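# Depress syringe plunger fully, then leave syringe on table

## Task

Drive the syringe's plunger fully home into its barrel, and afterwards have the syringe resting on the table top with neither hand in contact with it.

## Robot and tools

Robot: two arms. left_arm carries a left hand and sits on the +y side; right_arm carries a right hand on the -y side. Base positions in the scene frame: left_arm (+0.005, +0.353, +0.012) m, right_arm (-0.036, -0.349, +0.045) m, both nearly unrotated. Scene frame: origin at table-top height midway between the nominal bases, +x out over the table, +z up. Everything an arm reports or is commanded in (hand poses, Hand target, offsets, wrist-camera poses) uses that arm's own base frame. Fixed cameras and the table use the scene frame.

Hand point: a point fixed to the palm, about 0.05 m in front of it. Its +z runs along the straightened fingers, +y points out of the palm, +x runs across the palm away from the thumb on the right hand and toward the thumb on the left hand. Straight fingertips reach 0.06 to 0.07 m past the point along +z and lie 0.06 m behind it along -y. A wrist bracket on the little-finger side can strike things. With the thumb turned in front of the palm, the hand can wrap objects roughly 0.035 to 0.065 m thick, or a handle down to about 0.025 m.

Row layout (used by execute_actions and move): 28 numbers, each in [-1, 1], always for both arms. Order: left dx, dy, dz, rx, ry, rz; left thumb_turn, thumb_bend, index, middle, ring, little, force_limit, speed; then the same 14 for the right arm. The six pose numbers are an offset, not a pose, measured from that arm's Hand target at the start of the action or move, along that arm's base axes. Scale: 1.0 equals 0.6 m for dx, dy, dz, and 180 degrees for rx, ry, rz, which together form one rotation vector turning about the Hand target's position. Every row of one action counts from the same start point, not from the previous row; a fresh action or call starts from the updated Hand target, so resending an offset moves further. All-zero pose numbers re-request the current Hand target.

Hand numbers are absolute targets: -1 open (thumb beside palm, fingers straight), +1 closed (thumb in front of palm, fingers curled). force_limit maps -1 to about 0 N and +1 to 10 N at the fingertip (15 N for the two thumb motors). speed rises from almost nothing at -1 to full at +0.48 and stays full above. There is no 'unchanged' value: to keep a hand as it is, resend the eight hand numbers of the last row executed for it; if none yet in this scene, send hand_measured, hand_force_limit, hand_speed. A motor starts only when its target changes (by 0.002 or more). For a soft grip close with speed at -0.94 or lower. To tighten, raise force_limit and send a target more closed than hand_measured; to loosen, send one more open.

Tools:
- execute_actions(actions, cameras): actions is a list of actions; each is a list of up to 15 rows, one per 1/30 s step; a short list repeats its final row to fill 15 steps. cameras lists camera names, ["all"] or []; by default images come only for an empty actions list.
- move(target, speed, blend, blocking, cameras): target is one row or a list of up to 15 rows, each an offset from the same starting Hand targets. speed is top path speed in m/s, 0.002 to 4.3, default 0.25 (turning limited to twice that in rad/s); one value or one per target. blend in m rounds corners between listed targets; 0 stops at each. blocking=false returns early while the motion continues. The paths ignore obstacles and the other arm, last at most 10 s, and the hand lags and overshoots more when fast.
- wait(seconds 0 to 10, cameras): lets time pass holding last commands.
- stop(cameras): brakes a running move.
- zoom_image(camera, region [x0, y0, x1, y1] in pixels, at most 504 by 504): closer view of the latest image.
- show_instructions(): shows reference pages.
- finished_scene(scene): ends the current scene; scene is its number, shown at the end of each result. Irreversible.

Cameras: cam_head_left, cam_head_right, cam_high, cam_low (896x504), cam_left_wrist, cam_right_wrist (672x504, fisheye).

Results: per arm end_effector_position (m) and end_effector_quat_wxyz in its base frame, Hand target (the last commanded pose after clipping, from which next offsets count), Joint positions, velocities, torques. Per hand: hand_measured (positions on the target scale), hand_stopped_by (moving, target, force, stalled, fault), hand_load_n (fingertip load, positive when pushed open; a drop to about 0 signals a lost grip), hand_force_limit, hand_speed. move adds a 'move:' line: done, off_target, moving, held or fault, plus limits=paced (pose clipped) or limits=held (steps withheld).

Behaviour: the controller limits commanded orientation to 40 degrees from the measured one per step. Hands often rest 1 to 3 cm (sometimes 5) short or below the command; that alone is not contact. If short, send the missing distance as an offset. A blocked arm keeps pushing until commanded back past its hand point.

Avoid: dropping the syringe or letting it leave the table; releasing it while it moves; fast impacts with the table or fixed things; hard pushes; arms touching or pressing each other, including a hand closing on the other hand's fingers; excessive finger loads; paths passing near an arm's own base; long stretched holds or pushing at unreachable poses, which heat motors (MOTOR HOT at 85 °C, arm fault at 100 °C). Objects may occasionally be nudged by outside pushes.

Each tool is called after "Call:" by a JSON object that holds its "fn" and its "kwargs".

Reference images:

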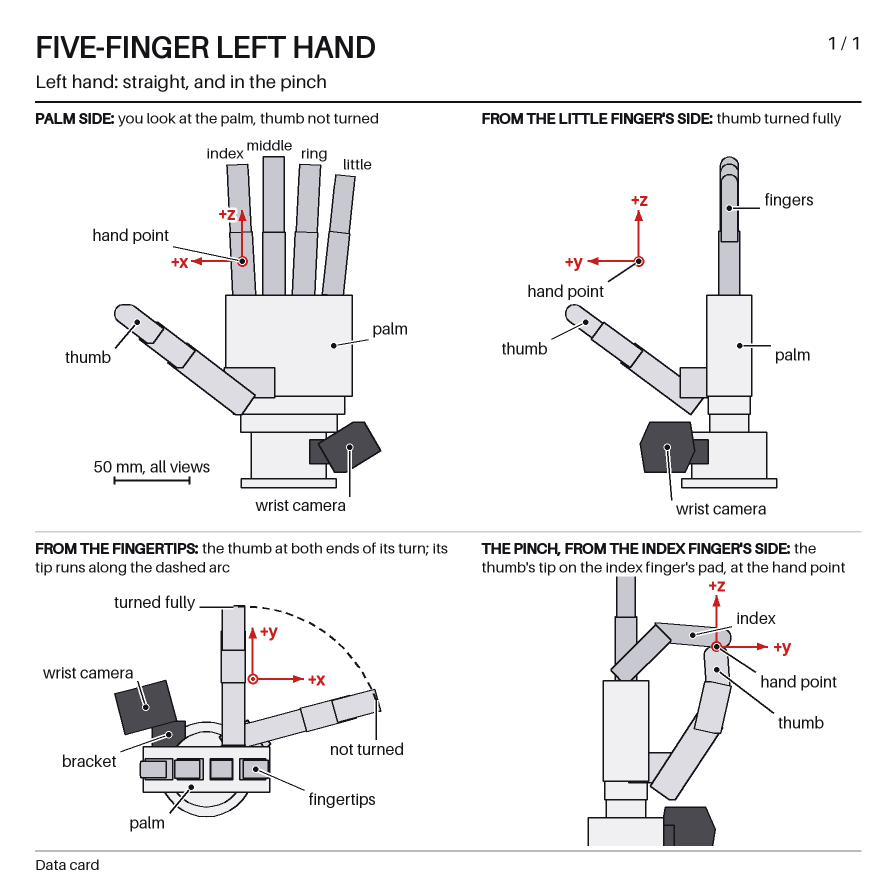

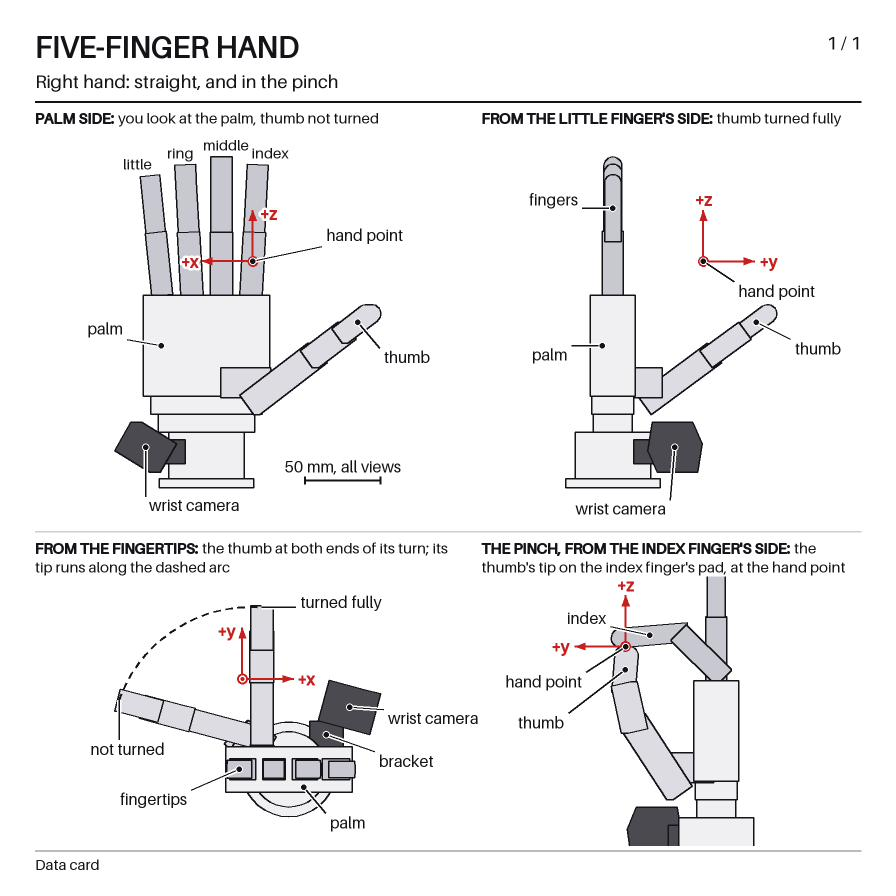

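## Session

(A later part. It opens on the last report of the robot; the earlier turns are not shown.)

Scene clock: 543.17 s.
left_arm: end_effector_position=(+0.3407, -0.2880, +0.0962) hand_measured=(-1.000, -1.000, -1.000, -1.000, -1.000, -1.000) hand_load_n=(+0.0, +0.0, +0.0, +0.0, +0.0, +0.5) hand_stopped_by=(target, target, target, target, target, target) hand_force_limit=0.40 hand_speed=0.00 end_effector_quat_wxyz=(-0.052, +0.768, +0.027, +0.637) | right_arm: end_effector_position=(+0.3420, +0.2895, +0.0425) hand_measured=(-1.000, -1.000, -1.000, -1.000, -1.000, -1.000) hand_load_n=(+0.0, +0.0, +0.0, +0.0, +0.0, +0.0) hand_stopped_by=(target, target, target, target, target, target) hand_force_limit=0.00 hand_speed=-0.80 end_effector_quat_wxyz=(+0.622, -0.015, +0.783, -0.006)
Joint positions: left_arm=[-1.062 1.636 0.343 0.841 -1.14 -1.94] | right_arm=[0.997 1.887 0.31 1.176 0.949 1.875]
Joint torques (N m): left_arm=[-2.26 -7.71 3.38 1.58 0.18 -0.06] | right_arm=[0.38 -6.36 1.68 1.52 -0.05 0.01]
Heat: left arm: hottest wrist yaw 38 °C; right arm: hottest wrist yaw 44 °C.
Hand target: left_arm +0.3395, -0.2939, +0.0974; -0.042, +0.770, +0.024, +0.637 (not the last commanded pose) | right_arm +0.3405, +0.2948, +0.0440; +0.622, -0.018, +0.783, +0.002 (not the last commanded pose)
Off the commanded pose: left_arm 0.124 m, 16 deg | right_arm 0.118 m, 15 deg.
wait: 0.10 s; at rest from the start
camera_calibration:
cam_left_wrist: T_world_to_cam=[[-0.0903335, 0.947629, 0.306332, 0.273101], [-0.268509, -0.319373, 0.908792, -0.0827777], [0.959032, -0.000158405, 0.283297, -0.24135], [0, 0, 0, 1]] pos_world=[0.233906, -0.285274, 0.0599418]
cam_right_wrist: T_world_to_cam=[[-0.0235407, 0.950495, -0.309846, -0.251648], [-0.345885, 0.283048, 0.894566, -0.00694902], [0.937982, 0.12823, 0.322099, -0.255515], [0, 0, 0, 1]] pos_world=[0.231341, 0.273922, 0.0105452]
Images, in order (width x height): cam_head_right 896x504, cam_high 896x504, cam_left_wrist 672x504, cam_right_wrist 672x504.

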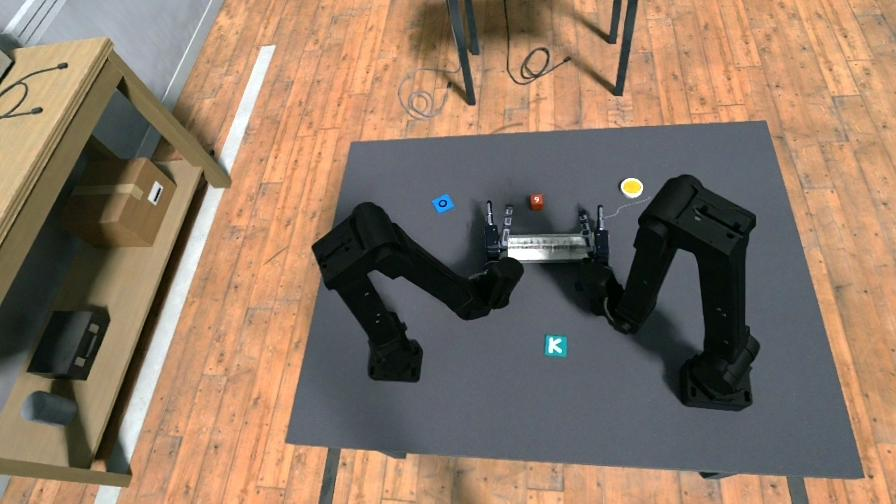

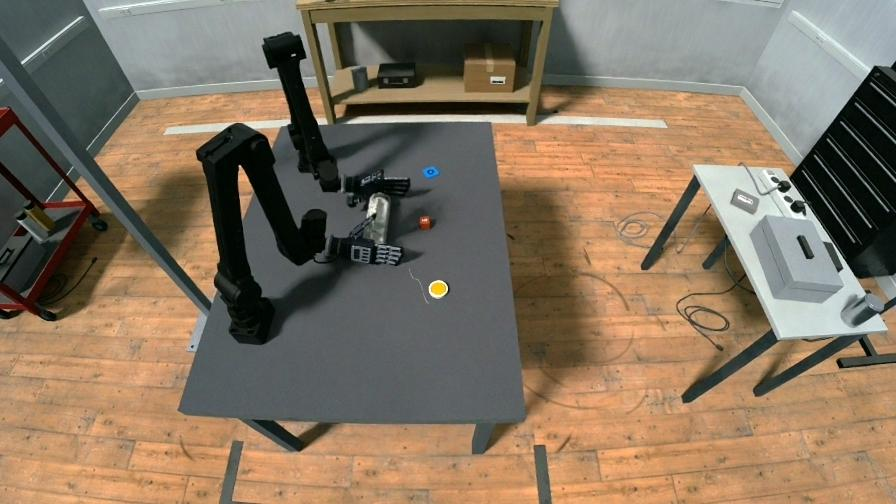

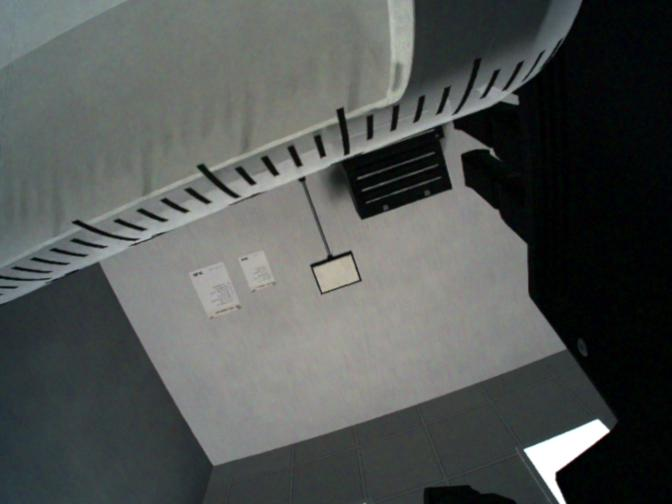

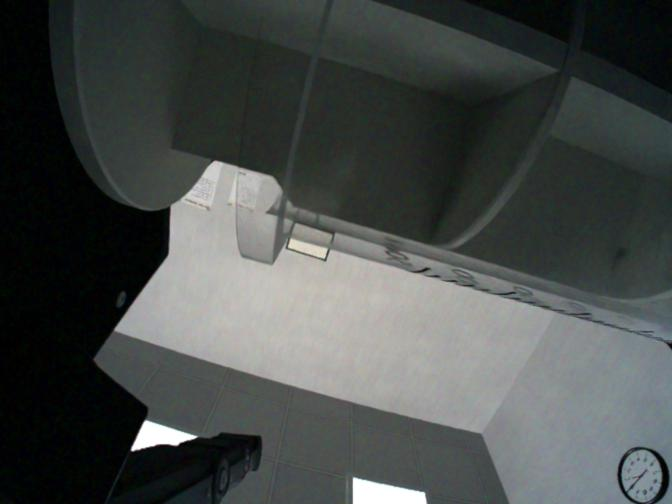

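Call:
{"fn": "move", "kwargs": {"target": [0,0.13,0.005,0,0,0,-1,-1,-1,-1,-1,-1,0.4,0,0.0,-0.1,0.01,0,0,0,-1,-1,-1,-1,-1,-1,0,-0.8], "speed": 0.12, "cameras": ["cam_head_left","cam_head_right","cam_low","cam_right_wrist"]}}

Call:
{"fn": "zoom_image", "kwargs": {"camera": "cam_head_left", "region": [460, 200, 640, 290]}}

Call:
{"fn": "zoom_image", "kwargs": {"camera": "cam_head_right", "region": [470, 205, 650, 295]}}

Scene clock: 555.20 s.
left_arm: end_effector_position=(+0.3370, -0.2198, +0.0962) hand_measured=(-1.000, -1.000, -1.000, -1.000, -1.000, -1.000) hand_load_n=(+0.0, +0.0, +0.0, +0.0, +0.0, -0.5) hand_stopped_by=(target, target, target, target, target, target) hand_force_limit=0.40 hand_speed=0.00 end_effector_quat_wxyz=(-0.041, +0.773, +0.019, +0.632) | right_arm: end_effector_position=(+0.3406, +0.2384, +0.0498) hand_measured=(-1.000, -1.000, -1.000, -1.000, -1.000, -1.000) hand_load_n=(+0.0, +0.0, +0.0, +0.0, +0.0, +0.0) hand_stopped_by=(target, target, target, target, target, target) hand_force_limit=0.00 hand_speed=-0.80 end_effector_quat_wxyz=(+0.620, -0.015, +0.785, +0.007)
Joint positions: left_arm=[-0.911 1.57 0.167 1.047 -0.97 -1.829] | right_arm=[0.867 1.887 0.19 1.354 0.807 1.814]
Joint torques (N m): left_arm=[-0.91 -5.54 2.19 2.59 -0.22 0.08] | right_arm=[-0.73 -4.95 -0.05 2.39 0.14 -0.15]
Heat: left arm: hottest elbow 34 °C; right arm: hottest wrist yaw 40 °C.
Hand target: left_arm +0.3395, -0.2160, +0.1004; -0.042, +0.770, +0.024, +0.637 | right_arm +0.3404, +0.2349, +0.0501; +0.622, -0.018, +0.783, +0.003
Off the commanded pose: left_arm 0.006 m, 1 deg | right_arm 0.004 m, 1 deg.
move: done
camera_calibration:
cam_right_wrist: T_world_to_cam=[[-0.0405777, 0.955595, -0.291877, -0.19708], [-0.345625, 0.260661, 0.901443, 0.00536731], [0.937495, 0.137459, 0.319701, -0.251817], [0, 0, 0, 1]] pos_world=[0.229935, 0.221544, 0.0181447]
Images, in order (width x height): cam_head_left 896x504, cam_head_right 896x504, cam_low 896x504, cam_right_wrist 672x504.

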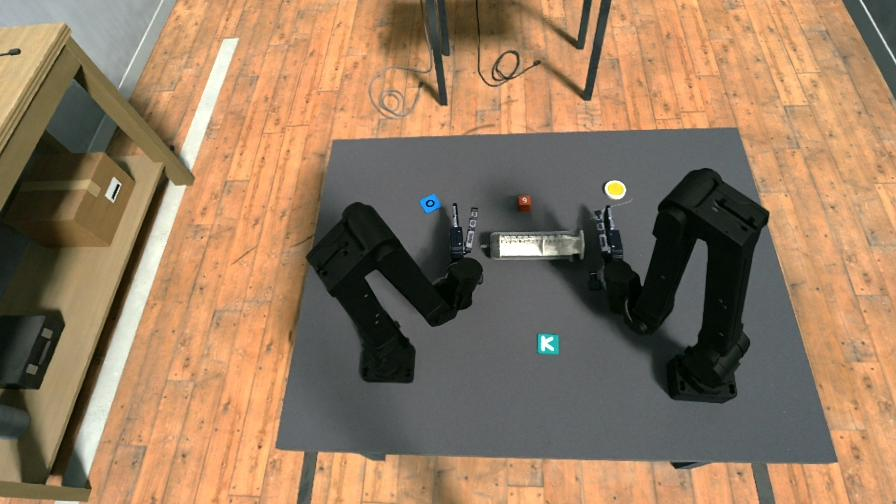

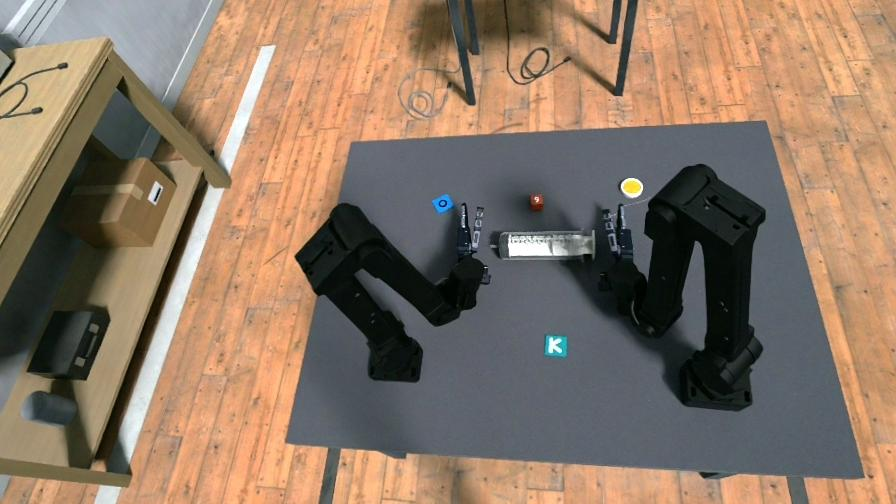

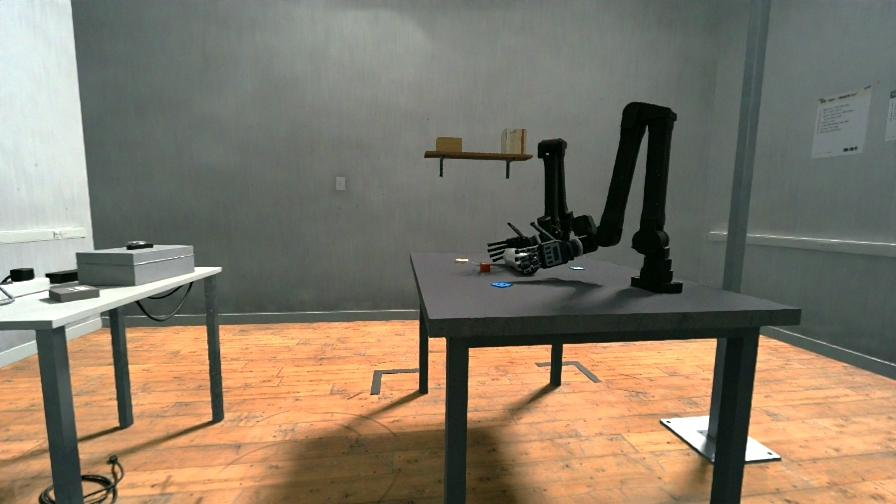

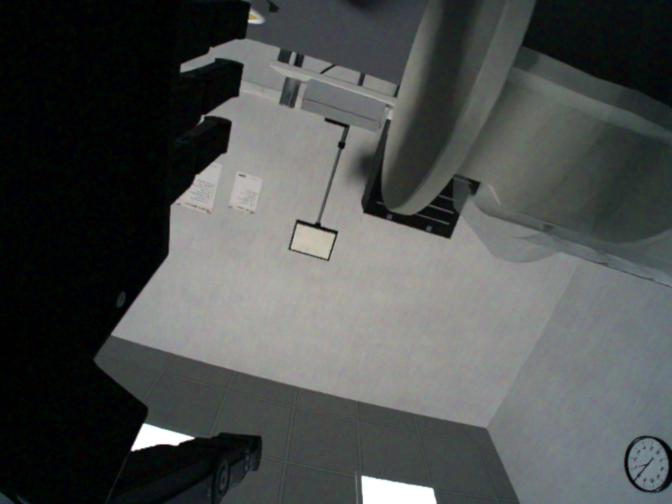

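Scaled by 2.800 from the camera's 896x504 image, which has a finer 1280x720 frame.

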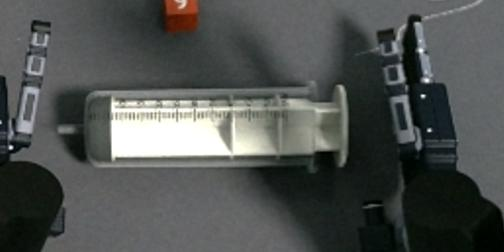

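Scaled by 2.800 from the camera's 896x504 image, which has a finer 1280x720 frame.

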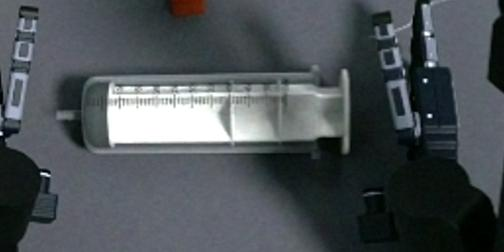

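Call:
{"fn": "move", "kwargs": {"target": [0,0.13,0.12,0,0,0,-1,-1,-1,-1,-1,-1,0.4,0,0,-0.13,0.1,0,0,0,-1,-1,-1,-1,-1,-1,0,-0.8], "speed": 0.15, "cameras": ["cam_low","cam_head_right","cam_head_left"]}}

Call:
{"fn": "zoom_image", "kwargs": {"camera": "cam_low", "region": [470, 220, 590, 290]}}

Call:
{"fn": "zoom_image", "kwargs": {"camera": "cam_head_right", "region": [360, 220, 560, 330]}}

Scene clock: 569.83 s.
left_arm: end_effector_position=(+0.3310, -0.1376, +0.1569) hand_measured=(-1.000, -1.000, -1.000, -1.000, -1.000, -1.000) hand_load_n=(+0.0, +0.0, +0.0, +0.0, +0.0, +0.0) hand_stopped_by=(target, target, target, target, target, target) hand_force_limit=0.40 hand_speed=0.00 end_effector_quat_wxyz=(-0.045, +0.776, +0.013, +0.629) | right_arm: end_effector_position=(+0.3403, +0.1588, +0.1098) hand_measured=(-1.000, -1.000, -1.000, -1.000, -1.000, -1.000) hand_load_n=(-0.5, +0.0, +0.0, +0.0, +0.0, -0.5) hand_stopped_by=(target, target, target, target, target, target) hand_force_limit=0.00 hand_speed=-0.80 end_effector_quat_wxyz=(+0.621, -0.014, +0.783, +0.008)
Joint positions: left_arm=[-0.618 0.82 0.057 0.495 -0.689 -1.69] | right_arm=[0.566 1.368 0.033 1.07 0.52 1.7]
Joint torques (N m): left_arm=[-0.85 0.26 9.01 1.46 -0.12 -0.03] | right_arm=[-0.67 -3.02 3.44 1.5 0.06 -0.13]
Heat: left arm: hottest elbow 34 °C; right arm: hottest wrist yaw 38 °C.
Hand target: left_arm +0.3395, -0.1379, +0.1723; -0.042, +0.770, +0.024, +0.637 | right_arm +0.3405, +0.1568, +0.1100; +0.622, -0.018, +0.783, +0.002
Off the commanded pose: left_arm 0.018 m, 2 deg | right_arm 0.002 m, 1 deg.
move: off_target (left_arm)
Images, in order (width x height): cam_head_left 896x504, cam_head_right 896x504, cam_low 896x504.

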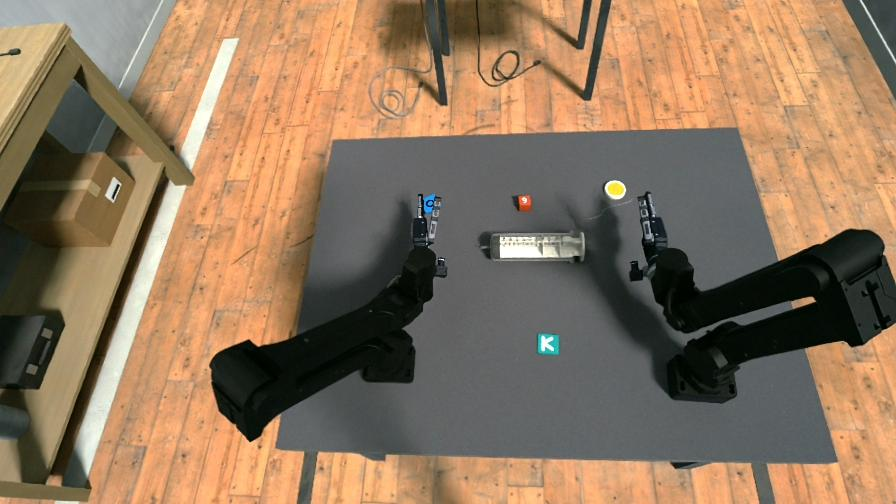

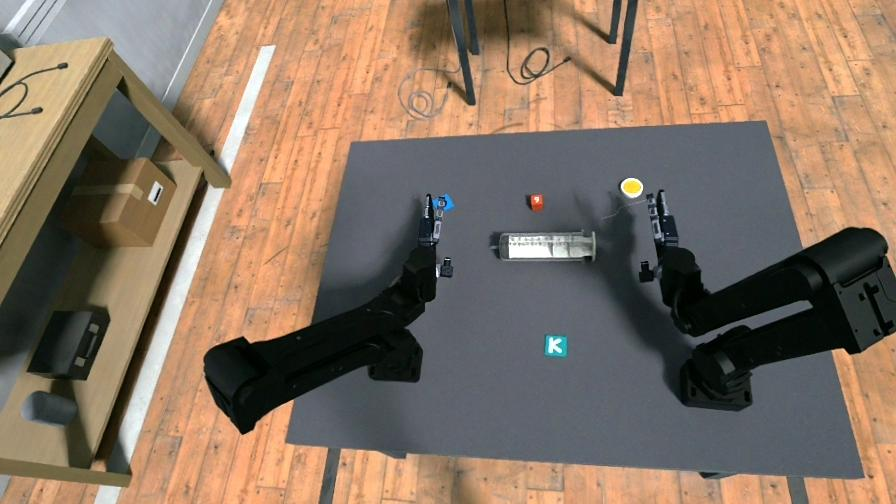

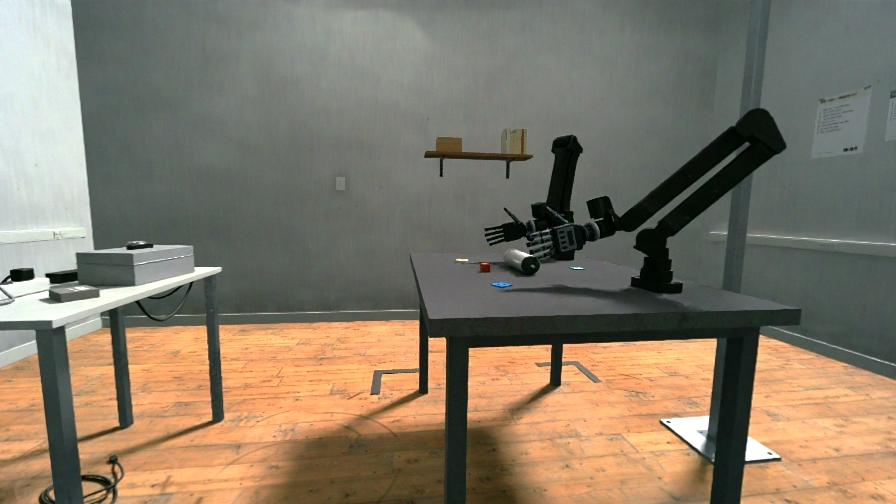

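Scaled by 4.200 from the camera's 896x504 image, which has a finer 1280x720 frame.

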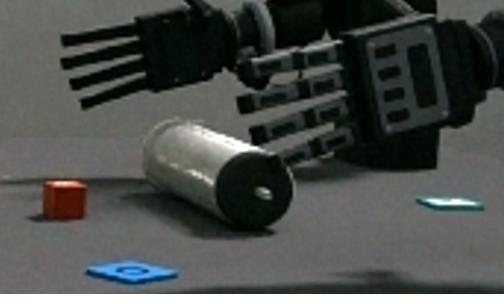

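Scaled by 2.520 from the camera's 896x504 image, which has a finer 1280x720 frame.

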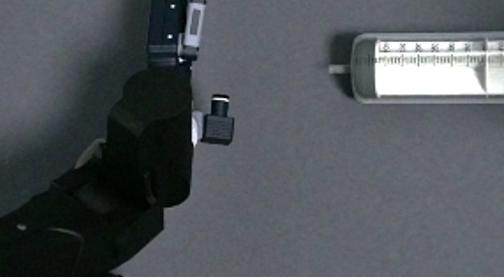

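Call:
{"fn": "zoom_image", "kwargs": {"camera": "cam_head_left", "region": [470, 210, 600, 285]}}

Call:
{"fn": "zoom_image", "kwargs": {"camera": "cam_head_right", "region": [480, 210, 610, 285]}}

Scaled by 3.877 from the camera's 896x504 image, which has a finer 1280x720 frame.

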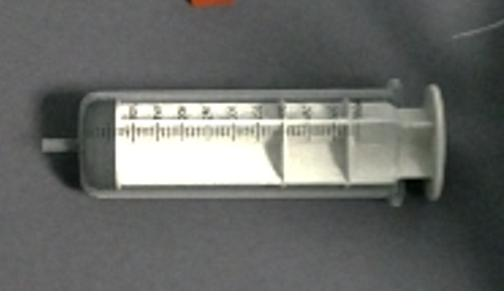

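Scaled by 3.877 from the camera's 896x504 image, which has a finer 1280x720 frame.

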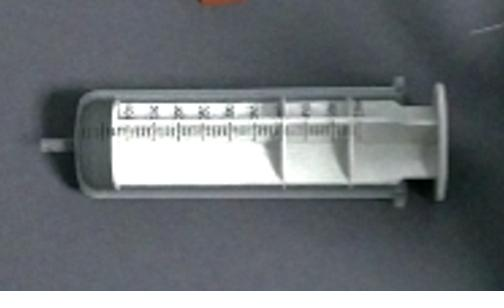

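Call:
{"fn": "finished_scene", "kwargs": {"scene": 3}}

The scene is finished: the task was done.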